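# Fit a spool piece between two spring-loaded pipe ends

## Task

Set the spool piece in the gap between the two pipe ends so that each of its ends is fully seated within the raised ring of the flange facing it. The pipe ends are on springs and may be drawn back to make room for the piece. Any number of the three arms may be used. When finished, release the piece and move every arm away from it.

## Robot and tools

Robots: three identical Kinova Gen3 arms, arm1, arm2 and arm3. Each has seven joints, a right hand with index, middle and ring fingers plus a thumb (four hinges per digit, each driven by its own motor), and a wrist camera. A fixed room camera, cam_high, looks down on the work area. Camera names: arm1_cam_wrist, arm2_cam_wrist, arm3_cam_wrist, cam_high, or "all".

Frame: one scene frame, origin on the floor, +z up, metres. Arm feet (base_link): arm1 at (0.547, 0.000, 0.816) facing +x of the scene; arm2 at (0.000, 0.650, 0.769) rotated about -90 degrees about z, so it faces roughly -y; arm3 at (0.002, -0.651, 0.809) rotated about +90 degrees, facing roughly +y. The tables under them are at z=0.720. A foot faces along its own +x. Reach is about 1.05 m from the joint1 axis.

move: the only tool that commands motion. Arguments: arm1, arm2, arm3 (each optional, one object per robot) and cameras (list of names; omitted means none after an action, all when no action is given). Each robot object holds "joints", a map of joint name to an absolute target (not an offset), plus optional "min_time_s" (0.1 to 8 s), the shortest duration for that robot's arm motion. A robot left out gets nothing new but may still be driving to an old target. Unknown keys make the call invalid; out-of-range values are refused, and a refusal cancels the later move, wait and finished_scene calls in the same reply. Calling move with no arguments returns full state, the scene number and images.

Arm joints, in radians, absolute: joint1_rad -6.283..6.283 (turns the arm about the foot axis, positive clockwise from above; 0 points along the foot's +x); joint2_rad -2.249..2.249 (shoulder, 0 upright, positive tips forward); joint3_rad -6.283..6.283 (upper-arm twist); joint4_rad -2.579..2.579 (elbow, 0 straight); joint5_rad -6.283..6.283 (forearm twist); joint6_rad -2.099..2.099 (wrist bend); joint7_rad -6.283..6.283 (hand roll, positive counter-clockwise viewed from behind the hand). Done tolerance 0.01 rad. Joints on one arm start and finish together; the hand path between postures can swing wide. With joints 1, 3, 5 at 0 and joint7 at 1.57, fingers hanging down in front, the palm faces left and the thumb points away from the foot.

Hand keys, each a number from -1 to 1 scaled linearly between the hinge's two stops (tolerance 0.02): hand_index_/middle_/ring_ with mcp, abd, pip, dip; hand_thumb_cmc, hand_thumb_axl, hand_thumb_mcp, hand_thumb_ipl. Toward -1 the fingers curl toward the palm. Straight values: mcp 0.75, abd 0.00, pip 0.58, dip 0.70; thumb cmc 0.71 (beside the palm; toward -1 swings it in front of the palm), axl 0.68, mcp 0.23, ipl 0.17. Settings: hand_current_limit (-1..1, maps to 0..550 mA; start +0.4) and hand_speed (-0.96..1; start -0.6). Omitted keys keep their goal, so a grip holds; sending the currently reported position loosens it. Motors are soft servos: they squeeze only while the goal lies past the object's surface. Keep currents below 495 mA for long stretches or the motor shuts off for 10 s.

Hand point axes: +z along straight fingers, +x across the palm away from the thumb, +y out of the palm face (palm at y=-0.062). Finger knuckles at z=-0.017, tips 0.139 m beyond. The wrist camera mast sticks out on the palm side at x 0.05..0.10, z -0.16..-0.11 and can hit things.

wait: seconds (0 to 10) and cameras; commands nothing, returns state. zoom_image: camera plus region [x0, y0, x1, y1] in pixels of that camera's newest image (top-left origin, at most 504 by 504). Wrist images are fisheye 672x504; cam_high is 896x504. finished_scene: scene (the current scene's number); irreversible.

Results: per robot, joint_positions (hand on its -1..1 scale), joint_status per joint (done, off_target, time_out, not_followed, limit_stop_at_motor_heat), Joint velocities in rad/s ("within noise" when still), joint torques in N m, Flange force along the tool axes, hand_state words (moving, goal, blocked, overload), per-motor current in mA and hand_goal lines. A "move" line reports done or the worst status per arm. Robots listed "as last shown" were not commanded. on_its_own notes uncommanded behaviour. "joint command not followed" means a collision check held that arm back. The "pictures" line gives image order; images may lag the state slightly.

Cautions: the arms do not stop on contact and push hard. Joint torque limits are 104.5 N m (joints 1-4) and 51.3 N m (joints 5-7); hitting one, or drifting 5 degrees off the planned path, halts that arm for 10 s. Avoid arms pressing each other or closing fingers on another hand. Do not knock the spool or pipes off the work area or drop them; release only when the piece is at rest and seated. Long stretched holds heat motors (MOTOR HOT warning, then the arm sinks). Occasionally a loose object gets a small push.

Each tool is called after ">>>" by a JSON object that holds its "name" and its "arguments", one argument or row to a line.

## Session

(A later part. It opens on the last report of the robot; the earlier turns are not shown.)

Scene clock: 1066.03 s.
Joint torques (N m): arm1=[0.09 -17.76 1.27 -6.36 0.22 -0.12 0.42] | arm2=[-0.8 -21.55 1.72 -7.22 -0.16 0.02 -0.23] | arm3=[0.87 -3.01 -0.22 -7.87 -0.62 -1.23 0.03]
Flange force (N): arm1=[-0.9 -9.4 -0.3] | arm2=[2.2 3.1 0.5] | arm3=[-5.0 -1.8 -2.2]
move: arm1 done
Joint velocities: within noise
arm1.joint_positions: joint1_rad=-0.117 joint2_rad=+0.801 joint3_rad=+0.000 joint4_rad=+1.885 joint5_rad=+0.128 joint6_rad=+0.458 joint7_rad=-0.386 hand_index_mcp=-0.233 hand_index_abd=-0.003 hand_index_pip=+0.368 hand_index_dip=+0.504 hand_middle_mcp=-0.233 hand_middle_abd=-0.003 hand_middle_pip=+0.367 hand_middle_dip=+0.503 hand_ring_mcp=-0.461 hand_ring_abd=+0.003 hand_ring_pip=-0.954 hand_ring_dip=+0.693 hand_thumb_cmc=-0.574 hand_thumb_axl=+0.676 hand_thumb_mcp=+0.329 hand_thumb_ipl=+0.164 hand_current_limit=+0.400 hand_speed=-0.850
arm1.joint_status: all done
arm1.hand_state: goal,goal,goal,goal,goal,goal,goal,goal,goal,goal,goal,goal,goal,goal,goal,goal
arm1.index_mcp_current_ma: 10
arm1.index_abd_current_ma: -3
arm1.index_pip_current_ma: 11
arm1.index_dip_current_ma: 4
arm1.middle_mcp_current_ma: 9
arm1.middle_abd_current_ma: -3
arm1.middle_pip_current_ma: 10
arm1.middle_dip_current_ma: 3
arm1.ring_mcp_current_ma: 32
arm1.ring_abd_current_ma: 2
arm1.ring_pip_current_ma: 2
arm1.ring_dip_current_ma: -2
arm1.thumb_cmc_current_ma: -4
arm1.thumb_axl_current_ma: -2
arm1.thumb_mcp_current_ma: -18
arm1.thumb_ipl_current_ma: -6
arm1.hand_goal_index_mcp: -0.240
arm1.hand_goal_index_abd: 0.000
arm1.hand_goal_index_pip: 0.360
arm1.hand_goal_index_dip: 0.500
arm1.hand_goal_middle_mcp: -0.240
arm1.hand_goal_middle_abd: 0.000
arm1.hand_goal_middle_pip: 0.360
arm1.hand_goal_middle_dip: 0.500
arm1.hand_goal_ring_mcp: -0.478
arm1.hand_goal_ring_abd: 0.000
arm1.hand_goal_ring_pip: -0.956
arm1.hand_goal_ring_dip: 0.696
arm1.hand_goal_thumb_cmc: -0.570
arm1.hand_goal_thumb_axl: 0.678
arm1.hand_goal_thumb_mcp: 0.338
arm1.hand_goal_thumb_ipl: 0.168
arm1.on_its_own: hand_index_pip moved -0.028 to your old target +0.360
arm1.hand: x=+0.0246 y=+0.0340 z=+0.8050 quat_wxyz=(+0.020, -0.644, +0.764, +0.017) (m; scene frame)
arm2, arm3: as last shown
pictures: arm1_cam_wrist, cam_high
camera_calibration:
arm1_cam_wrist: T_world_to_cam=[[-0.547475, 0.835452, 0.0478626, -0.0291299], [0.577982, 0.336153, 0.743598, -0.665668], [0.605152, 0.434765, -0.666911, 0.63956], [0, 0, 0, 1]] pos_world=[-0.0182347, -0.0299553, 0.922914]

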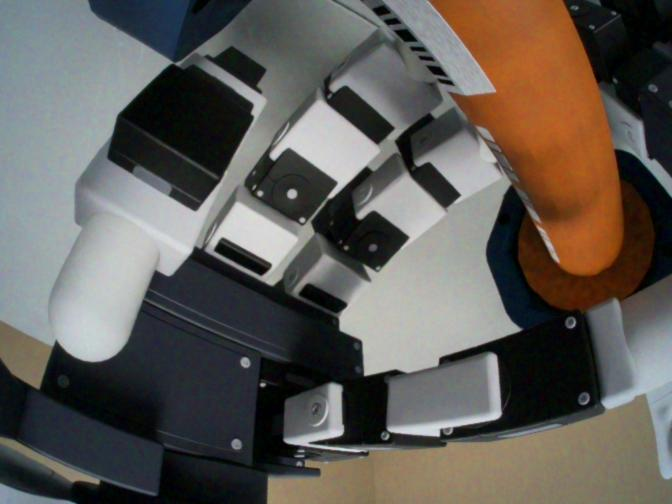

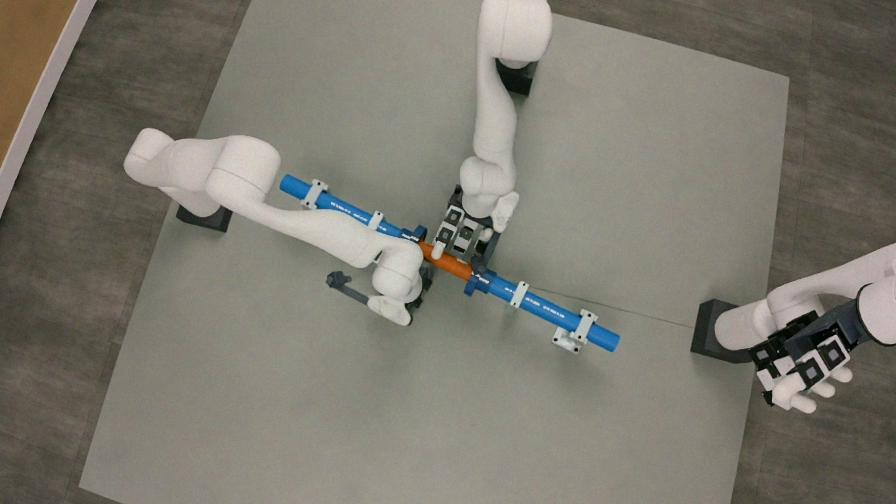

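>>> {"name": "move", "arguments": {
  "arm1": {"joints": {"hand_index_mcp": -0.07, "hand_middle_mcp": -0.07, "hand_index_pip": 0.5, "hand_middle_pip": 0.5, "hand_index_dip": 0.65, "hand_middle_dip": 0.65, "hand_thumb_mcp": 0.38, "hand_speed": -0.6}}
}}

>>> {"name": "move", "arguments": {
  "arm1": {"joints": {"joint1_rad": -0.2292, "joint2_rad": 0.7114, "joint4_rad": 2.2662, "joint5_rad": 0.3217, "joint6_rad": 0.1791, "joint7_rad": -0.7001}, "min_time_s": 4},
  "cameras": ["cam_high", "arm1_cam_wrist"]
}}

>>> {"name": "zoom_image", "arguments": {
  "camera": "cam_high",
  "region": [396, 206, 486, 286]
}}

Scene clock: 1085.47 s.
Joint torques (N m): arm1=[0.01 -17.73 1.25 -6.27 0.23 -0.11 0.4] | arm2=[-0.86 -21.6 1.7 -7.26 -0.16 0.04 -0.18] | arm3=[0.78 -3.01 -0.13 -7.79 -0.63 -1.18 0.05]
Flange force (N): arm1=[-1.1 -9.1 -0.3] | arm2=[2.2 3.2 0.6] | arm3=[-5.3 -1.4 -2.4]
move: arm1 done
Joint velocities: within noise
arm1.joint_positions: joint1_rad=-0.117 joint2_rad=+0.801 joint3_rad=+0.000 joint4_rad=+1.885 joint5_rad=+0.128 joint6_rad=+0.458 joint7_rad=-0.386 hand_index_mcp=-0.064 hand_index_abd=-0.003 hand_index_pip=+0.500 hand_index_dip=+0.648 hand_middle_mcp=-0.064 hand_middle_abd=-0.003 hand_middle_pip=+0.500 hand_middle_dip=+0.648 hand_ring_mcp=-0.461 hand_ring_abd=+0.003 hand_ring_pip=-0.954 hand_ring_dip=+0.693 hand_thumb_cmc=-0.574 hand_thumb_axl=+0.676 hand_thumb_mcp=+0.371 hand_thumb_ipl=+0.164 hand_current_limit=+0.400 hand_speed=-0.600
arm1.joint_status: all done
arm1.hand_state: goal,goal,goal,goal,goal,goal,goal,goal,goal,goal,goal,goal,goal,goal,goal,goal
arm1.index_mcp_current_ma: 8
arm1.index_abd_current_ma: -3
arm1.index_pip_current_ma: 0
arm1.index_dip_current_ma: -2
arm1.middle_mcp_current_ma: 7
arm1.middle_abd_current_ma: -3
arm1.middle_pip_current_ma: 0
arm1.middle_dip_current_ma: -2
arm1.ring_mcp_current_ma: 32
arm1.ring_abd_current_ma: 2
arm1.ring_pip_current_ma: 2
arm1.ring_dip_current_ma: -2
arm1.thumb_cmc_current_ma: -4
arm1.thumb_axl_current_ma: -2
arm1.thumb_mcp_current_ma: -18
arm1.thumb_ipl_current_ma: -6
arm1.hand_goal_index_mcp: -0.070
arm1.hand_goal_index_abd: 0.000
arm1.hand_goal_index_pip: 0.500
arm1.hand_goal_index_dip: 0.650
arm1.hand_goal_middle_mcp: -0.070
arm1.hand_goal_middle_abd: 0.000
arm1.hand_goal_middle_pip: 0.500
arm1.hand_goal_middle_dip: 0.650
arm1.hand_goal_ring_mcp: -0.478
arm1.hand_goal_ring_abd: 0.000
arm1.hand_goal_ring_pip: -0.956
arm1.hand_goal_ring_dip: 0.696
arm1.hand_goal_thumb_cmc: -0.570
arm1.hand_goal_thumb_axl: 0.678
arm1.hand_goal_thumb_mcp: 0.380
arm1.hand_goal_thumb_ipl: 0.168
arm1.hand: x=+0.0246 y=+0.0340 z=+0.8050 quat_wxyz=(+0.020, -0.644, +0.764, +0.017) (m; scene frame)
arm2, arm3: as last shown
pictures: none

Scene clock: 1089.77 s.
Joint torques (N m): arm1=[0.06 -14.17 1.16 -3.89 0.18 0.06 0.42] | arm2=[-0.78 -21.66 1.7 -7.23 -0.14 0.02 -0.16] | arm3=[0.8 -2.99 -0.1 -7.84 -0.58 -1.19 0.07]
Flange force (N): arm1=[-1.1 -8.0 -0.6] | arm2=[2.0 2.9 0.7] | arm3=[-5.1 -1.2 -2.2]
move: arm1 done
Joint velocities: within noise
arm1.joint_positions: joint1_rad=-0.229 joint2_rad=+0.711 joint3_rad=+0.000 joint4_rad=+2.266 joint5_rad=+0.322 joint6_rad=+0.179 joint7_rad=-0.700 hand_index_mcp=-0.064 hand_index_abd=-0.003 hand_index_pip=+0.500 hand_index_dip=+0.648 hand_middle_mcp=-0.064 hand_middle_abd=-0.003 hand_middle_pip=+0.500 hand_middle_dip=+0.648 hand_ring_mcp=-0.461 hand_ring_abd=+0.003 hand_ring_pip=-0.954 hand_ring_dip=+0.693 hand_thumb_cmc=-0.574 hand_thumb_axl=+0.676 hand_thumb_mcp=+0.371 hand_thumb_ipl=+0.164 hand_current_limit=+0.400 hand_speed=-0.600
arm1.joint_status: all done
arm1.hand_state: goal,goal,goal,goal,goal,goal,goal,goal,goal,goal,goal,goal,goal,goal,goal,goal
arm1.index_mcp_current_ma: 8
arm1.index_abd_current_ma: -3
arm1.index_pip_current_ma: 0
arm1.index_dip_current_ma: -2
arm1.middle_mcp_current_ma: 7
arm1.middle_abd_current_ma: -3
arm1.middle_pip_current_ma: 0
arm1.middle_dip_current_ma: -2
arm1.ring_mcp_current_ma: 32
arm1.ring_abd_current_ma: 2
arm1.ring_pip_current_ma: 2
arm1.ring_dip_current_ma: -2
arm1.thumb_cmc_current_ma: -4
arm1.thumb_axl_current_ma: -2
arm1.thumb_mcp_current_ma: -18
arm1.thumb_ipl_current_ma: -6
arm1.hand_goal_index_mcp: -0.070
arm1.hand_goal_index_abd: 0.000
arm1.hand_goal_index_pip: 0.500
arm1.hand_goal_index_dip: 0.650
arm1.hand_goal_middle_mcp: -0.070
arm1.hand_goal_middle_abd: 0.000
arm1.hand_goal_middle_pip: 0.500
arm1.hand_goal_middle_dip: 0.650
arm1.hand_goal_ring_mcp: -0.478
arm1.hand_goal_ring_abd: 0.000
arm1.hand_goal_ring_pip: -0.956
arm1.hand_goal_ring_dip: 0.696
arm1.hand_goal_thumb_cmc: -0.570
arm1.hand_goal_thumb_axl: 0.678
arm1.hand_goal_thumb_mcp: 0.380
arm1.hand_goal_thumb_ipl: 0.168
arm1.hand: x=+0.1414 y=+0.0090 z=+0.8048 quat_wxyz=(+0.020, -0.644, +0.764, +0.017) (m; scene frame)
arm2, arm3: as last shown
pictures: arm1_cam_wrist, cam_high
camera_calibration:
arm1_cam_wrist: T_world_to_cam=[[-0.54731, 0.83556, 0.0478572, 0.055705], [0.577811, 0.335874, 0.743857, -0.72486], [0.605464, 0.434773, -0.666623, 0.579318], [0, 0, 0, 1]] pos_world=[0.0985641, -0.0549551, 0.922713]

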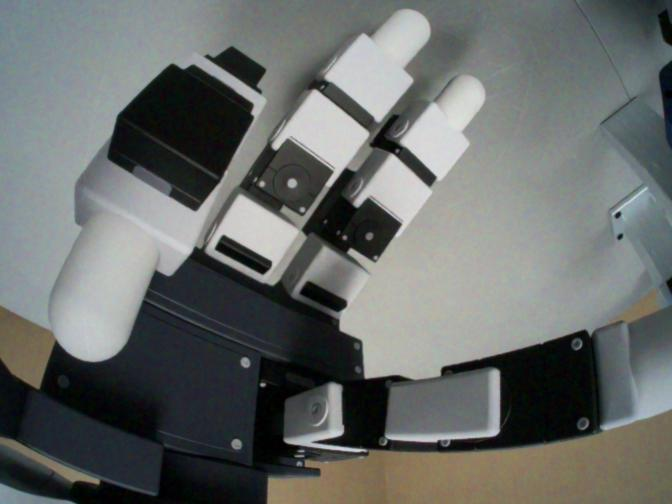

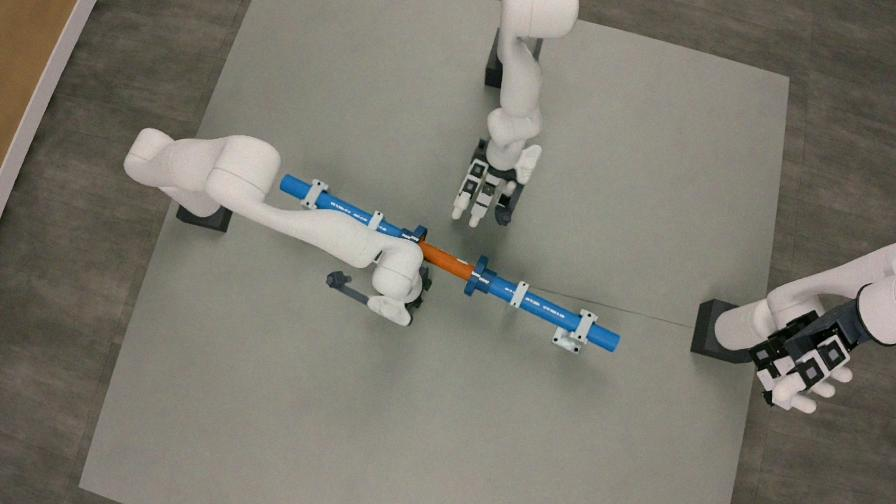

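Scaled by 5.600 from the camera's 896x504 image, which has a finer 1280x720 frame.

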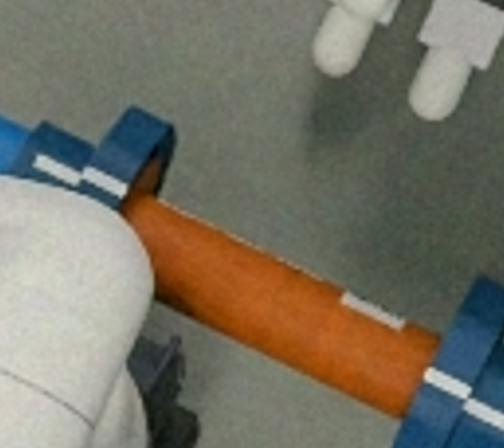

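>>> {"name": "move", "arguments": {
  "arm2": {"joints": {"joint1_rad": 0.166, "joint2_rad": 0.917, "joint4_rad": 1.307, "joint6_rad": 0.925, "joint7_rad": 3.0767}, "min_time_s": 2}
}}

>>> {"name": "move", "arguments": {
  "arm2": {"joints": {"joint1_rad": 0.168, "joint2_rad": 0.9364, "joint4_rad": 1.2607, "joint6_rad": 0.9512, "joint7_rad": 3.079}, "min_time_s": 1.5}
}}

>>> {"name": "move", "arguments": {
  "arm2": {"joints": {"joint1_rad": 0.2215, "joint2_rad": 0.9385, "joint4_rad": 1.2559, "joint6_rad": 0.9538, "joint7_rad": 3.132}, "min_time_s": 2},
  "cameras": ["cam_high"]
}}

>>> {"name": "zoom_image", "arguments": {
  "camera": "cam_high",
  "region": [396, 206, 486, 286]
}}

Scene clock: 1094.63 s.
Joint torques (N m): arm1=[0 -14.17 1.31 -3.89 0.19 0.01 0.34] | arm2=[-0.87 -22.26 1.65 -7.46 -0.18 0.04 -0.17] | arm3=[0.84 -2.97 -0.13 -7.82 -0.64 -1.19 0.05]
Flange force (N): arm1=[-1.4 -7.5 -1.0] | arm2=[2.1 3.2 0.7] | arm3=[-5.1 -1.4 -2.2]
move: arm2 done
Joint velocities: within noise
arm1, arm3: as last shown
arm2.joint_positions: joint1_rad=+0.166 joint2_rad=+0.917 joint3_rad=+0.000 joint4_rad=+1.307 joint5_rad=+0.000 joint6_rad=+0.925 joint7_rad=+3.077 hand_index_mcp=+0.753 hand_index_abd=+0.000 hand_index_pip=-0.728 hand_index_dip=-0.027 hand_middle_mcp=+0.753 hand_middle_abd=+0.000 hand_middle_pip=-0.730 hand_middle_dip=-0.027 hand_ring_mcp=+0.755 hand_ring_abd=+0.002 hand_ring_pip=-0.729 hand_ring_dip=-0.027 hand_thumb_cmc=-0.572 hand_thumb_axl=+0.677 hand_thumb_mcp=+0.223 hand_thumb_ipl=+0.168 hand_current_limit=+0.400 hand_speed=-0.600
arm2.joint_status: all done
arm2.hand_state: goal,goal,goal,goal,goal,goal,goal,goal,goal,goal,goal,goal,goal,goal,goal,goal
arm2.index_mcp_current_ma: -1
arm2.index_abd_current_ma: 0
arm2.index_pip_current_ma: 16
arm2.index_dip_current_ma: 5
arm2.middle_mcp_current_ma: -1
arm2.middle_abd_current_ma: 0
arm2.middle_pip_current_ma: 12
arm2.middle_dip_current_ma: 6
arm2.ring_mcp_current_ma: 2
arm2.ring_abd_current_ma: 2
arm2.ring_pip_current_ma: 13
arm2.ring_dip_current_ma: 4
arm2.thumb_cmc_current_ma: -3
arm2.thumb_axl_current_ma: -1
arm2.thumb_mcp_current_ma: -6
arm2.thumb_ipl_current_ma: 0
arm2.hand_goal_index_mcp: 0.754
arm2.hand_goal_index_abd: 0.000
arm2.hand_goal_index_pip: -0.736
arm2.hand_goal_index_dip: -0.030
arm2.hand_goal_middle_mcp: 0.754
arm2.hand_goal_middle_abd: 0.000
arm2.hand_goal_middle_pip: -0.736
arm2.hand_goal_middle_dip: -0.030
arm2.hand_goal_ring_mcp: 0.754
arm2.hand_goal_ring_abd: 0.000
arm2.hand_goal_ring_pip: -0.736
arm2.hand_goal_ring_dip: -0.030
arm2.hand_goal_thumb_cmc: -0.570
arm2.hand_goal_thumb_axl: 0.678
arm2.hand_goal_thumb_mcp: 0.226
arm2.hand_goal_thumb_ipl: 0.168
arm2.hand: x=-0.0698 y=+0.1568 z=+0.8216 quat_wxyz=(-0.002, +0.106, +0.994, +0.000) (m; scene frame)
pictures: none

Scene clock: 1096.40 s.
Joint torques (N m): arm1=[0.06 -14.11 1.21 -3.98 0.19 -0.05 0.4] | arm2=[-0.84 -22.54 1.7 -7.62 -0.17 0.03 -0.2] | arm3=[0.89 -2.99 -0.13 -7.87 -0.6 -1.2 0.01]
Flange force (N): arm1=[-1.2 -7.9 -1.2] | arm2=[2.1 3.5 0.6] | arm3=[-5.0 -1.5 -2.1]
move: arm2 done
Joint velocities: within noise
arm1, arm3: as last shown
arm2.joint_positions: joint1_rad=+0.168 joint2_rad=+0.936 joint3_rad=+0.000 joint4_rad=+1.261 joint5_rad=+0.000 joint6_rad=+0.951 joint7_rad=+3.079 hand_index_mcp=+0.753 hand_index_abd=+0.000 hand_index_pip=-0.728 hand_index_dip=-0.027 hand_middle_mcp=+0.753 hand_middle_abd=+0.000 hand_middle_pip=-0.730 hand_middle_dip=-0.027 hand_ring_mcp=+0.755 hand_ring_abd=+0.002 hand_ring_pip=-0.729 hand_ring_dip=-0.027 hand_thumb_cmc=-0.572 hand_thumb_axl=+0.677 hand_thumb_mcp=+0.223 hand_thumb_ipl=+0.168 hand_current_limit=+0.400 hand_speed=-0.600
arm2.joint_status: all done
arm2.hand_state: goal,goal,goal,goal,goal,goal,goal,goal,goal,goal,goal,goal,goal,goal,goal,goal
arm2.index_mcp_current_ma: -1
arm2.index_abd_current_ma: 0
arm2.index_pip_current_ma: 16
arm2.index_dip_current_ma: 5
arm2.middle_mcp_current_ma: -1
arm2.middle_abd_current_ma: 0
arm2.middle_pip_current_ma: 12
arm2.middle_dip_current_ma: 6
arm2.ring_mcp_current_ma: 2
arm2.ring_abd_current_ma: 2
arm2.ring_pip_current_ma: 13
arm2.ring_dip_current_ma: 4
arm2.thumb_cmc_current_ma: -3
arm2.thumb_axl_current_ma: -1
arm2.thumb_mcp_current_ma: -6
arm2.thumb_ipl_current_ma: 0
arm2.hand_goal_index_mcp: 0.754
arm2.hand_goal_index_abd: 0.000
arm2.hand_goal_index_pip: -0.736
arm2.hand_goal_index_dip: -0.030
arm2.hand_goal_middle_mcp: 0.754
arm2.hand_goal_middle_abd: 0.000
arm2.hand_goal_middle_pip: -0.736
arm2.hand_goal_middle_dip: -0.030
arm2.hand_goal_ring_mcp: 0.754
arm2.hand_goal_ring_abd: 0.000
arm2.hand_goal_ring_pip: -0.736
arm2.hand_goal_ring_dip: -0.030
arm2.hand_goal_thumb_cmc: -0.570
arm2.hand_goal_thumb_axl: 0.678
arm2.hand_goal_thumb_mcp: 0.226
arm2.hand_goal_thumb_ipl: 0.168
arm2.hand: x=-0.0724 y=+0.1470 z=+0.8219 quat_wxyz=(-0.002, +0.106, +0.994, +0.000) (m; scene frame)
pictures: none

Scene clock: 1098.70 s.
Joint torques (N m): arm1=[0.07 -14.15 1.24 -3.83 0.21 0.01 0.35] | arm2=[-0.9 -22.62 1.7 -7.57 -0.17 0.03 -0.18] | arm3=[0.85 -2.96 -0.11 -7.85 -0.61 -1.22 0.02]
Flange force (N): arm1=[-1.1 -7.6 -1.0] | arm2=[1.9 3.3 0.7] | arm3=[-5.0 -1.4 -2.2]
move: arm2 done
Joint velocities: within noise
arm1, arm3: as last shown
arm2.joint_positions: joint1_rad=+0.221 joint2_rad=+0.939 joint3_rad=+0.000 joint4_rad=+1.256 joint5_rad=+0.000 joint6_rad=+0.954 joint7_rad=+3.132 hand_index_mcp=+0.753 hand_index_abd=+0.000 hand_index_pip=-0.728 hand_index_dip=-0.027 hand_middle_mcp=+0.753 hand_middle_abd=+0.000 hand_middle_pip=-0.730 hand_middle_dip=-0.027 hand_ring_mcp=+0.755 hand_ring_abd=+0.002 hand_ring_pip=-0.729 hand_ring_dip=-0.027 hand_thumb_cmc=-0.572 hand_thumb_axl=+0.677 hand_thumb_mcp=+0.223 hand_thumb_ipl=+0.168 hand_current_limit=+0.400 hand_speed=-0.600
arm2.joint_status: all done
arm2.hand_state: goal,goal,goal,goal,goal,goal,goal,goal,goal,goal,goal,goal,goal,goal,goal,goal
arm2.index_mcp_current_ma: -1
arm2.index_abd_current_ma: 0
arm2.index_pip_current_ma: 16
arm2.index_dip_current_ma: 5
arm2.middle_mcp_current_ma: -1
arm2.middle_abd_current_ma: 0
arm2.middle_pip_current_ma: 12
arm2.middle_dip_current_ma: 6
arm2.ring_mcp_current_ma: 2
arm2.ring_abd_current_ma: 2
arm2.ring_pip_current_ma: 13
arm2.ring_dip_current_ma: 4
arm2.thumb_cmc_current_ma: -3
arm2.thumb_axl_current_ma: -1
arm2.thumb_mcp_current_ma: -6
arm2.thumb_ipl_current_ma: 0
arm2.hand_goal_index_mcp: 0.754
arm2.hand_goal_index_abd: 0.000
arm2.hand_goal_index_pip: -0.736
arm2.hand_goal_index_dip: -0.030
arm2.hand_goal_middle_mcp: 0.754
arm2.hand_goal_middle_abd: 0.000
arm2.hand_goal_middle_pip: -0.736
arm2.hand_goal_middle_dip: -0.030
arm2.hand_goal_ring_mcp: 0.754
arm2.hand_goal_ring_abd: 0.000
arm2.hand_goal_ring_pip: -0.736
arm2.hand_goal_ring_dip: -0.030
arm2.hand_goal_thumb_cmc: -0.570
arm2.hand_goal_thumb_axl: 0.678
arm2.hand_goal_thumb_mcp: 0.226
arm2.hand_goal_thumb_ipl: 0.168
arm2.hand: x=-0.1035 y=+0.1528 z=+0.8220 quat_wxyz=(-0.002, +0.106, +0.994, +0.000) (m; scene frame)
pictures: cam_high

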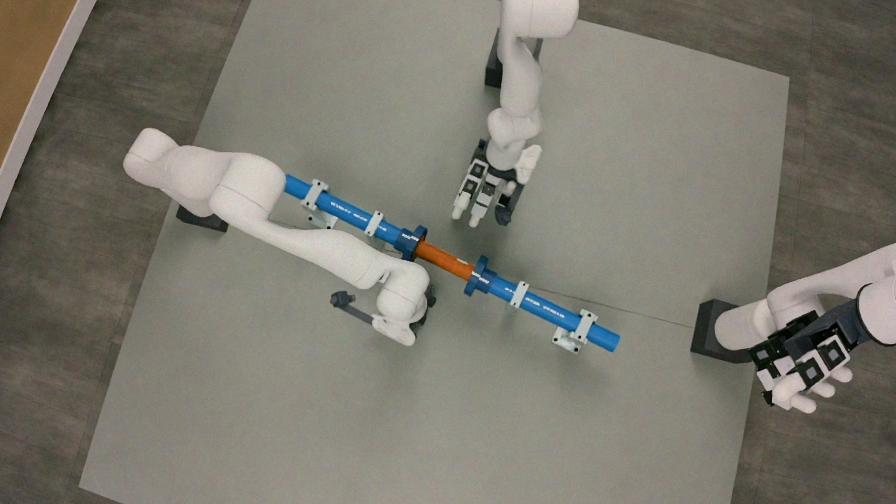

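Scaled by 5.600 from the camera's 896x504 image, which has a finer 1280x720 frame.

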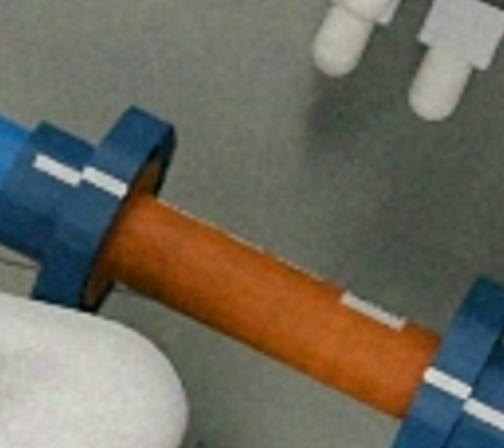

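>>> {"name": "move", "arguments": {
  "arm2": {"joints": {"joint1_rad": 0.2215, "joint2_rad": 0.785, "joint4_rad": 1.1181, "joint6_rad": 1.2451, "joint7_rad": 3.132}, "min_time_s": 2}
}}

>>> {"name": "move", "arguments": {
  "arm2": {"joints": {"joint1_rad": 0.795, "joint2_rad": -0.587, "joint3_rad": -0.119, "joint4_rad": 1.357, "joint5_rad": -0.065, "joint6_rad": 1.915, "joint7_rad": 1.593}, "min_time_s": 3},
  "cameras": ["cam_high", "arm3_cam_wrist", "arm2_cam_wrist"]
}}

>>> {"name": "zoom_image", "arguments": {
  "camera": "cam_high",
  "region": [390, 216, 440, 266]
}}

>>> {"name": "zoom_image", "arguments": {
  "camera": "cam_high",
  "region": [450, 246, 500, 296]
}}

Scene clock: 1104.13 s.
Joint torques (N m): arm1=[0.08 -14.12 1.2 -3.96 0.23 -0.01 0.33] | arm2=[-0.85 -21.77 1.67 -8.68 -0.13 0.01 -0.25] | arm3=[0.84 -3.03 -0.14 -7.85 -0.61 -1.22 0.04]
Flange force (N): arm1=[-1.2 -8.0 -1.0] | arm2=[1.8 3.4 1.4] | arm3=[-5.2 -1.5 -2.3]
move: arm2 done
Joint velocities: within noise
arm1: as last shown
arm2.joint_positions: joint1_rad=+0.222 joint2_rad=+0.785 joint3_rad=+0.000 joint4_rad=+1.118 joint5_rad=+0.000 joint6_rad=+1.245 joint7_rad=+3.132 hand_index_mcp=+0.753 hand_index_abd=+0.000 hand_index_pip=-0.728 hand_index_dip=-0.027 hand_middle_mcp=+0.753 hand_middle_abd=+0.000 hand_middle_pip=-0.730 hand_middle_dip=-0.027 hand_ring_mcp=+0.755 hand_ring_abd=+0.002 hand_ring_pip=-0.729 hand_ring_dip=-0.027 hand_thumb_cmc=-0.572 hand_thumb_axl=+0.677 hand_thumb_mcp=+0.223 hand_thumb_ipl=+0.168 hand_current_limit=+0.400 hand_speed=-0.600
arm2.joint_status: all done
arm2.hand_state: goal,goal,goal,goal,goal,goal,goal,goal,goal,goal,goal,goal,goal,goal,goal,goal
arm2.index_mcp_current_ma: -1
arm2.index_abd_current_ma: 0
arm2.index_pip_current_ma: 16
arm2.index_dip_current_ma: 5
arm2.middle_mcp_current_ma: -1
arm2.middle_abd_current_ma: 0
arm2.middle_pip_current_ma: 12
arm2.middle_dip_current_ma: 6
arm2.ring_mcp_current_ma: 2
arm2.ring_abd_current_ma: 2
arm2.ring_pip_current_ma: 13
arm2.ring_dip_current_ma: 4
arm2.thumb_cmc_current_ma: -3
arm2.thumb_axl_current_ma: -1
arm2.thumb_mcp_current_ma: -6
arm2.thumb_ipl_current_ma: 0
arm2.hand_goal_index_mcp: 0.754
arm2.hand_goal_index_abd: 0.000
arm2.hand_goal_index_pip: -0.736
arm2.hand_goal_index_dip: -0.030
arm2.hand_goal_middle_mcp: 0.754
arm2.hand_goal_middle_abd: 0.000
arm2.hand_goal_middle_pip: -0.736
arm2.hand_goal_middle_dip: -0.030
arm2.hand_goal_ring_mcp: 0.754
arm2.hand_goal_ring_abd: 0.000
arm2.hand_goal_ring_pip: -0.736
arm2.hand_goal_ring_dip: -0.030
arm2.hand_goal_thumb_cmc: -0.570
arm2.hand_goal_thumb_axl: 0.678
arm2.hand_goal_thumb_mcp: 0.226
arm2.hand_goal_thumb_ipl: 0.168
arm2.hand: x=-0.1028 y=+0.1536 z=+0.9520 quat_wxyz=(-0.002, +0.106, +0.994, +0.000) (m; scene frame)
arm3.joint_positions: joint1_rad=-0.643 joint2_rad=-0.379 joint3_rad=-0.038 joint4_rad=+1.318 joint5_rad=-0.095 joint6_rad=+1.901 joint7_rad=+1.595 hand_index_mcp=+0.753 hand_index_abd=+0.000 hand_index_pip=-0.728 hand_index_dip=-0.026 hand_middle_mcp=+0.753 hand_middle_abd=+0.000 hand_middle_pip=-0.729 hand_middle_dip=-0.027 hand_ring_mcp=+0.757 hand_ring_abd=+0.000 hand_ring_pip=-0.730 hand_ring_dip=-0.027 hand_thumb_cmc=+0.714 hand_thumb_axl=+0.677 hand_thumb_mcp=+0.224 hand_thumb_ipl=+0.168 hand_current_limit=+0.400 hand_speed=-0.600
arm3.joint_status: not commanded
arm3.hand_state: goal,goal,goal,goal,goal,goal,goal,goal,goal,goal,goal,goal,goal,goal,goal,goal
arm3.index_mcp_current_ma: 0
arm3.index_abd_current_ma: 0
arm3.index_pip_current_ma: 7
arm3.index_dip_current_ma: 2
arm3.middle_mcp_current_ma: 0
arm3.middle_abd_current_ma: 0
arm3.middle_pip_current_ma: 6
arm3.middle_dip_current_ma: 2
arm3.ring_mcp_current_ma: 2
arm3.ring_abd_current_ma: 0
arm3.ring_pip_current_ma: 5
arm3.ring_dip_current_ma: 2
arm3.thumb_cmc_current_ma: 0
arm3.thumb_axl_current_ma: 0
arm3.thumb_mcp_current_ma: -2
arm3.thumb_ipl_current_ma: 0
arm3.hand_goal_index_mcp: 0.754
arm3.hand_goal_index_abd: 0.000
arm3.hand_goal_index_pip: -0.736
arm3.hand_goal_index_dip: -0.030
arm3.hand_goal_middle_mcp: 0.754
arm3.hand_goal_middle_abd: 0.000
arm3.hand_goal_middle_pip: -0.736
arm3.hand_goal_middle_dip: -0.030
arm3.hand_goal_ring_mcp: 0.754
arm3.hand_goal_ring_abd: 0.000
arm3.hand_goal_ring_pip: -0.736
arm3.hand_goal_ring_dip: -0.030
arm3.hand_goal_thumb_cmc: 0.714
arm3.hand_goal_thumb_axl: 0.678
arm3.hand_goal_thumb_mcp: 0.226
arm3.hand_goal_thumb_ipl: 0.168
arm3.hand: x=-0.1942 y=-0.5449 z=+1.3944 quat_wxyz=(+0.036, -0.900, +0.408, +0.148) (m; scene frame)
pictures: none

Scene clock: 1107.47 s.
Joint torques (N m): arm1=[0.01 -14.08 1.21 -3.91 0.19 0.01 0.34] | arm2=[-0.91 4.02 1.73 -8.02 -0.3 -1.36 -0.24] | arm3=[0.83 -3.02 -0.16 -7.89 -0.62 -1.17 0]
Flange force (N): arm1=[-1.4 -7.7 -1.2] | arm2=[1.1 4.7 3.6] | arm3=[-5.1 -1.6 -2.0]
move: arm2 done
Joint velocities: within noise
arm1, arm3: as last shown
arm2.joint_positions: joint1_rad=+0.795 joint2_rad=-0.587 joint3_rad=-0.119 joint4_rad=+1.357 joint5_rad=-0.065 joint6_rad=+1.915 joint7_rad=+1.593 hand_index_mcp=+0.753 hand_index_abd=+0.000 hand_index_pip=-0.728 hand_index_dip=-0.027 hand_middle_mcp=+0.753 hand_middle_abd=+0.000 hand_middle_pip=-0.730 hand_middle_dip=-0.027 hand_ring_mcp=+0.755 hand_ring_abd=+0.002 hand_ring_pip=-0.730 hand_ring_dip=-0.027 hand_thumb_cmc=-0.572 hand_thumb_axl=+0.677 hand_thumb_mcp=+0.223 hand_thumb_ipl=+0.168 hand_current_limit=+0.400 hand_speed=-0.600
arm2.joint_status: all done
arm2.hand_state: goal,goal,goal,goal,goal,goal,goal,goal,goal,goal,goal,goal,goal,goal,goal,goal
arm2.index_mcp_current_ma: -1
arm2.index_abd_current_ma: 0
arm2.index_pip_current_ma: 15
arm2.index_dip_current_ma: 5
arm2.middle_mcp_current_ma: -1
arm2.middle_abd_current_ma: 0
arm2.middle_pip_current_ma: 12
arm2.middle_dip_current_ma: 6
arm2.ring_mcp_current_ma: 2
arm2.ring_abd_current_ma: 2
arm2.ring_pip_current_ma: 12
arm2.ring_dip_current_ma: 4
arm2.thumb_cmc_current_ma: -3
arm2.thumb_axl_current_ma: -1
arm2.thumb_mcp_current_ma: -6
arm2.thumb_ipl_current_ma: 0
arm2.hand_goal_index_mcp: 0.754
arm2.hand_goal_index_abd: 0.000
arm2.hand_goal_index_pip: -0.736
arm2.hand_goal_index_dip: -0.030
arm2.hand_goal_middle_mcp: 0.754
arm2.hand_goal_middle_abd: 0.000
arm2.hand_goal_middle_pip: -0.736
arm2.hand_goal_middle_dip: -0.030
arm2.hand_goal_ring_mcp: 0.754
arm2.hand_goal_ring_abd: 0.000
arm2.hand_goal_ring_pip: -0.736
arm2.hand_goal_ring_dip: -0.030
arm2.hand_goal_thumb_cmc: -0.570
arm2.hand_goal_thumb_axl: 0.678
arm2.hand_goal_thumb_mcp: 0.226
arm2.hand_goal_thumb_ipl: 0.168
arm2.hand: x=-0.0021 y=+0.4869 z=+1.3670 quat_wxyz=(+0.092, +0.862, +0.453, -0.209) (m; scene frame)
pictures: arm2_cam_wrist, arm3_cam_wrist, cam_high
camera_calibration:
arm2_cam_wrist: T_world_to_cam=[[0.152408, -0.943012, 0.295806, 0.0865784], [-0.43773, 0.203937, 0.875672, -1.34938], [-0.886095, -0.262942, -0.381703, 0.774894], [0, 0, 0, 1]] pos_world=[0.0827693, 0.560586, 1.45179]
arm3_cam_wrist: T_world_to_cam=[[-0.955566, 0.1544, 0.251108, -0.415318], [0.29466, 0.524464, 0.79882, -0.818633], [-0.00835947, 0.837316, -0.546655, 1.33811], [0, 0, 0, 1]] pos_world=[-0.14446, -0.626952, 1.48971]

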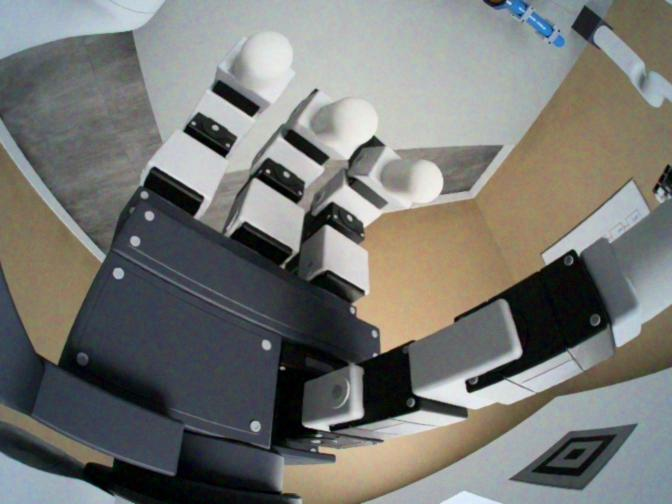

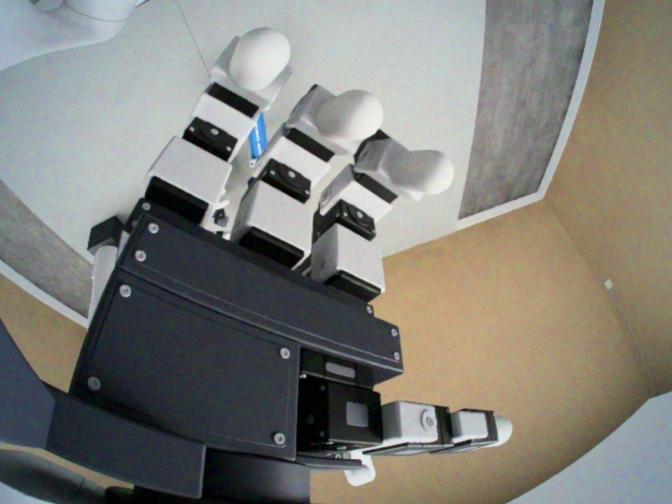

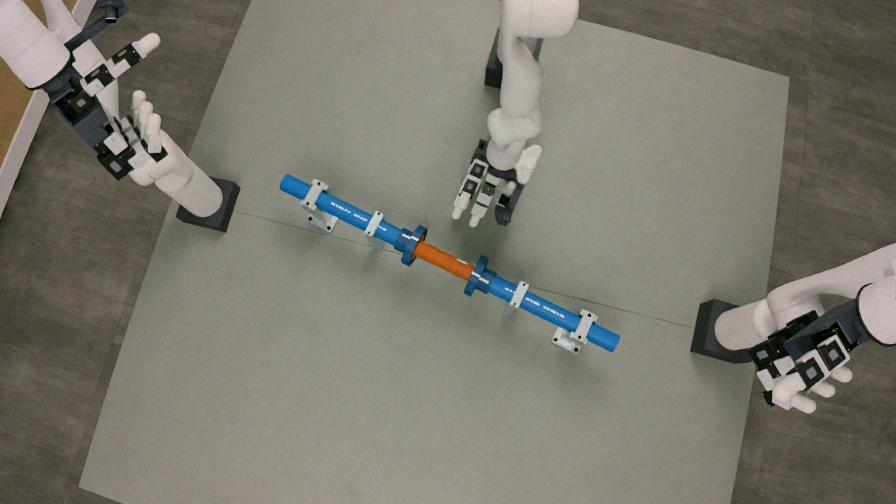

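Scaled by 10.080 from the camera's 896x504 image, which has a finer 1280x720 frame.

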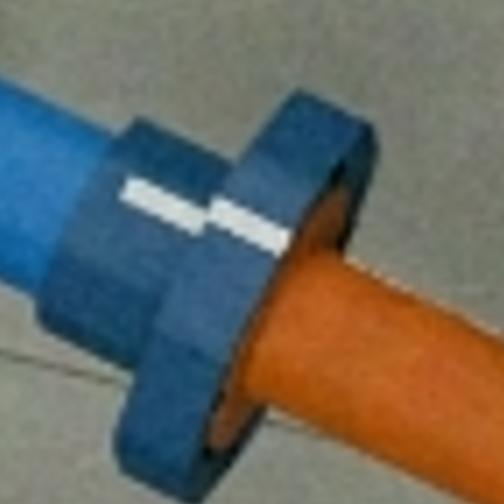

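Scaled by 10.080 from the camera's 896x504 image, which has a finer 1280x720 frame.

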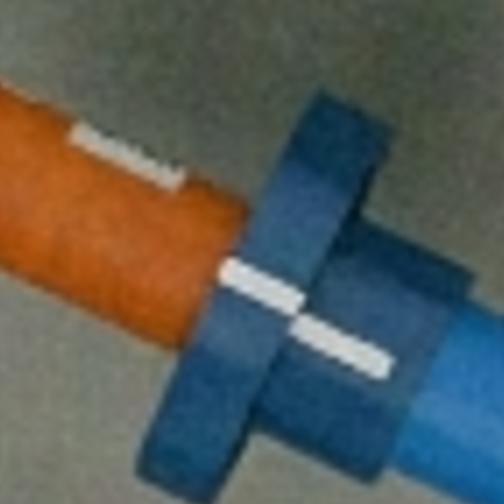

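>>> {"name": "move", "arguments": {
  "arm1": {"joints": {"joint1_rad": -0.2292, "joint2_rad": 0.13, "joint4_rad": 1.84, "joint5_rad": 0.15, "joint6_rad": 1.11, "joint7_rad": -0.55}, "min_time_s": 3}
}}

>>> {"name": "move", "arguments": {
  "arm1": {"joints": {"joint1_rad": 0.0, "joint2_rad": -0.45, "joint3_rad": -0.038, "joint4_rad": 1.412, "joint5_rad": 0.023, "joint6_rad": 2.05, "joint7_rad": 1.547}, "min_time_s": 3},
  "cameras": ["cam_high", "arm1_cam_wrist"]
}}

>>> {"name": "zoom_image", "arguments": {
  "camera": "cam_high",
  "region": [390, 206, 510, 306]
}}

Scene clock: 1118.20 s.
Joint torques (N m): arm1=[0.04 -10.78 0.9 -10.69 0.58 -0.21 0.34] | arm2=[-0.95 4.04 1.69 -7.97 -0.23 -1.36 -0.29] | arm3=[0.91 -2.95 -0.14 -7.78 -0.59 -1.18 0.06]
Flange force (N): arm1=[-0.6 -8.5 5.6] | arm2=[1.1 4.6 3.4] | arm3=[-5.1 -1.4 -2.4]
move: arm1 done
Joint velocities: within noise
arm1.joint_positions: joint1_rad=-0.229 joint2_rad=+0.130 joint3_rad=+0.000 joint4_rad=+1.840 joint5_rad=+0.150 joint6_rad=+1.110 joint7_rad=-0.550 hand_index_mcp=-0.064 hand_index_abd=-0.003 hand_index_pip=+0.500 hand_index_dip=+0.648 hand_middle_mcp=-0.064 hand_middle_abd=-0.003 hand_middle_pip=+0.500 hand_middle_dip=+0.648 hand_ring_mcp=-0.462 hand_ring_abd=+0.003 hand_ring_pip=-0.954 hand_ring_dip=+0.693 hand_thumb_cmc=-0.574 hand_thumb_axl=+0.676 hand_thumb_mcp=+0.372 hand_thumb_ipl=+0.164 hand_current_limit=+0.400 hand_speed=-0.600
arm1.joint_status: all done
arm1.hand_state: goal,goal,goal,goal,goal,goal,goal,goal,goal,goal,goal,goal,goal,goal,goal,goal
arm1.index_mcp_current_ma: 8
arm1.index_abd_current_ma: -3
arm1.index_pip_current_ma: 0
arm1.index_dip_current_ma: -2
arm1.middle_mcp_current_ma: 8
arm1.middle_abd_current_ma: -3
arm1.middle_pip_current_ma: 0
arm1.middle_dip_current_ma: -2
arm1.ring_mcp_current_ma: 30
arm1.ring_abd_current_ma: 2
arm1.ring_pip_current_ma: 2
arm1.ring_dip_current_ma: -2
arm1.thumb_cmc_current_ma: -4
arm1.thumb_axl_current_ma: -2
arm1.thumb_mcp_current_ma: -16
arm1.thumb_ipl_current_ma: -6
arm1.hand_goal_index_mcp: -0.070
arm1.hand_goal_index_abd: 0.000
arm1.hand_goal_index_pip: 0.500
arm1.hand_goal_index_dip: 0.650
arm1.hand_goal_middle_mcp: -0.070
arm1.hand_goal_middle_abd: 0.000
arm1.hand_goal_middle_pip: 0.500
arm1.hand_goal_middle_dip: 0.650
arm1.hand_goal_ring_mcp: -0.478
arm1.hand_goal_ring_abd: 0.000
arm1.hand_goal_ring_pip: -0.956
arm1.hand_goal_ring_dip: 0.696
arm1.hand_goal_thumb_cmc: -0.570
arm1.hand_goal_thumb_axl: 0.678
arm1.hand_goal_thumb_mcp: 0.380
arm1.hand_goal_thumb_ipl: 0.168
arm1.hand: x=+0.0982 y=+0.0325 z=+1.1032 quat_wxyz=(+0.003, -0.602, +0.795, +0.068) (m; scene frame)
arm2, arm3: as last shown
pictures: none

Scene clock: 1121.57 s.
Joint torques (N m): arm1=[0.2 0.95 0.83 -9.92 0.03 -0.15 0.36] | arm2=[-0.86 4.07 1.69 -7.95 -0.22 -1.37 -0.28] | arm3=[0.81 -2.99 -0.15 -7.84 -0.6 -1.2 0.07]
Flange force (N): arm1=[2.9 4.6 11.4] | arm2=[1.2 4.5 3.3] | arm3=[-5.1 -1.4 -2.2]
move: arm1 done
Joint velocities: within noise
arm1.joint_positions: joint1_rad=+0.000 joint2_rad=-0.450 joint3_rad=-0.038 joint4_rad=+1.412 joint5_rad=+0.023 joint6_rad=+2.050 joint7_rad=+1.547 hand_index_mcp=-0.063 hand_index_abd=-0.003 hand_index_pip=+0.500 hand_index_dip=+0.648 hand_middle_mcp=-0.064 hand_middle_abd=-0.003 hand_middle_pip=+0.500 hand_middle_dip=+0.648 hand_ring_mcp=-0.462 hand_ring_abd=+0.003 hand_ring_pip=-0.954 hand_ring_dip=+0.693 hand_thumb_cmc=-0.574 hand_thumb_axl=+0.676 hand_thumb_mcp=+0.372 hand_thumb_ipl=+0.164 hand_current_limit=+0.400 hand_speed=-0.600
arm1.joint_status: all done
arm1.hand_state: goal,goal,goal,goal,goal,goal,goal,goal,goal,goal,goal,goal,goal,goal,goal,goal
arm1.index_mcp_current_ma: 9
arm1.index_abd_current_ma: -3
arm1.index_pip_current_ma: 0
arm1.index_dip_current_ma: -2
arm1.middle_mcp_current_ma: 8
arm1.middle_abd_current_ma: -3
arm1.middle_pip_current_ma: 0
arm1.middle_dip_current_ma: -2
arm1.ring_mcp_current_ma: 30
arm1.ring_abd_current_ma: 2
arm1.ring_pip_current_ma: 2
arm1.ring_dip_current_ma: -2
arm1.thumb_cmc_current_ma: -4
arm1.thumb_axl_current_ma: -2
arm1.thumb_mcp_current_ma: -16
arm1.thumb_ipl_current_ma: -6
arm1.hand_goal_index_mcp: -0.070
arm1.hand_goal_index_abd: 0.000
arm1.hand_goal_index_pip: 0.500
arm1.hand_goal_index_dip: 0.650
arm1.hand_goal_middle_mcp: -0.070
arm1.hand_goal_middle_abd: 0.000
arm1.hand_goal_middle_pip: 0.500
arm1.hand_goal_middle_dip: 0.650
arm1.hand_goal_ring_mcp: -0.478
arm1.hand_goal_ring_abd: 0.000
arm1.hand_goal_ring_pip: -0.956
arm1.hand_goal_ring_dip: 0.696
arm1.hand_goal_thumb_cmc: -0.570
arm1.hand_goal_thumb_axl: 0.678
arm1.hand_goal_thumb_mcp: 0.380
arm1.hand_goal_thumb_ipl: 0.168
arm1.hand: x=+0.4010 y=-0.0574 z=+1.3591 quat_wxyz=(+0.014, -0.998, +0.009, +0.058) (m; scene frame)
arm2, arm3: as last shown
pictures: arm1_cam_wrist, cam_high
camera_calibration:
arm1_cam_wrist: T_world_to_cam=[[-0.739069, -0.66943, 0.0751083, 0.180195], [-0.371516, 0.498072, 0.783518, -0.928731], [-0.561919, 0.551169, -0.616814, 1.22769], [0, 0, 0, 1]] pos_world=[0.478003, -0.0934646, 1.4714]

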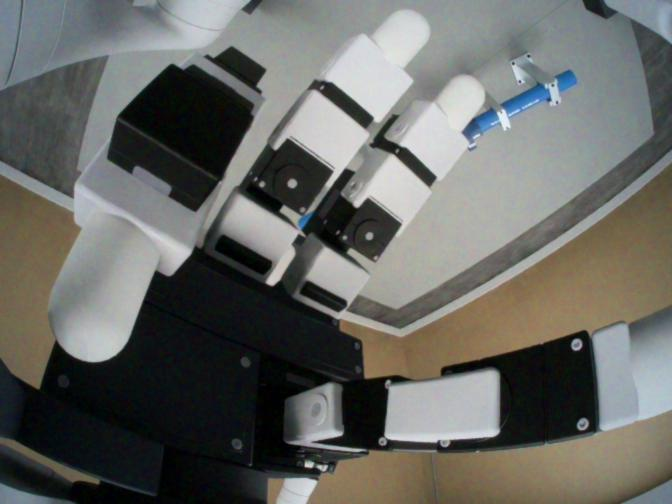

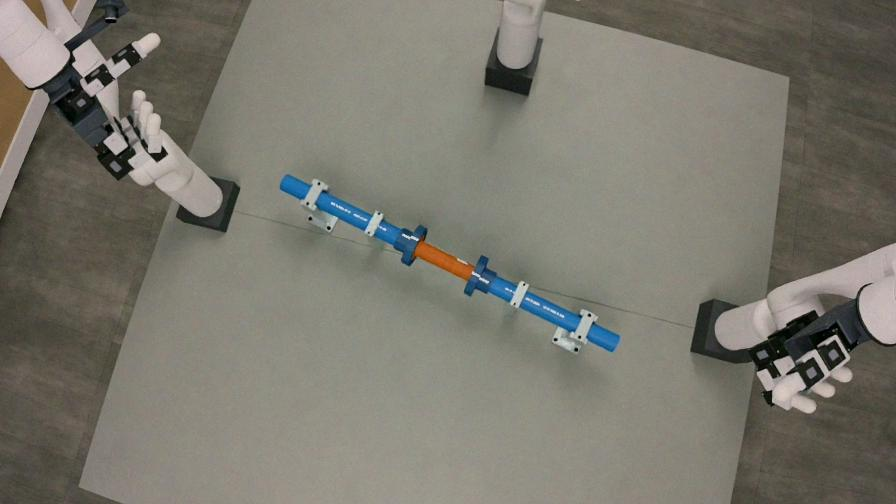

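Scaled by 4.200 from the camera's 896x504 image, which has a finer 1280x720 frame.

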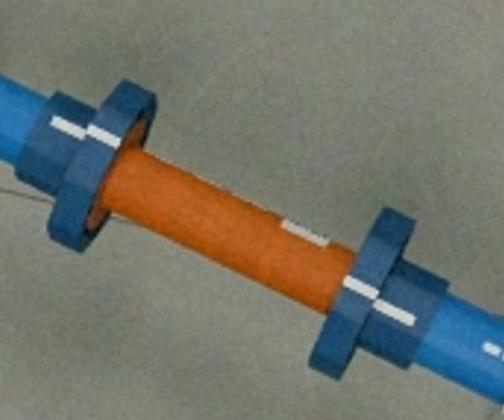

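>>> {"name": "finished_scene", "arguments": {
  "scene": 1
}}

The scene is finished: the task was done.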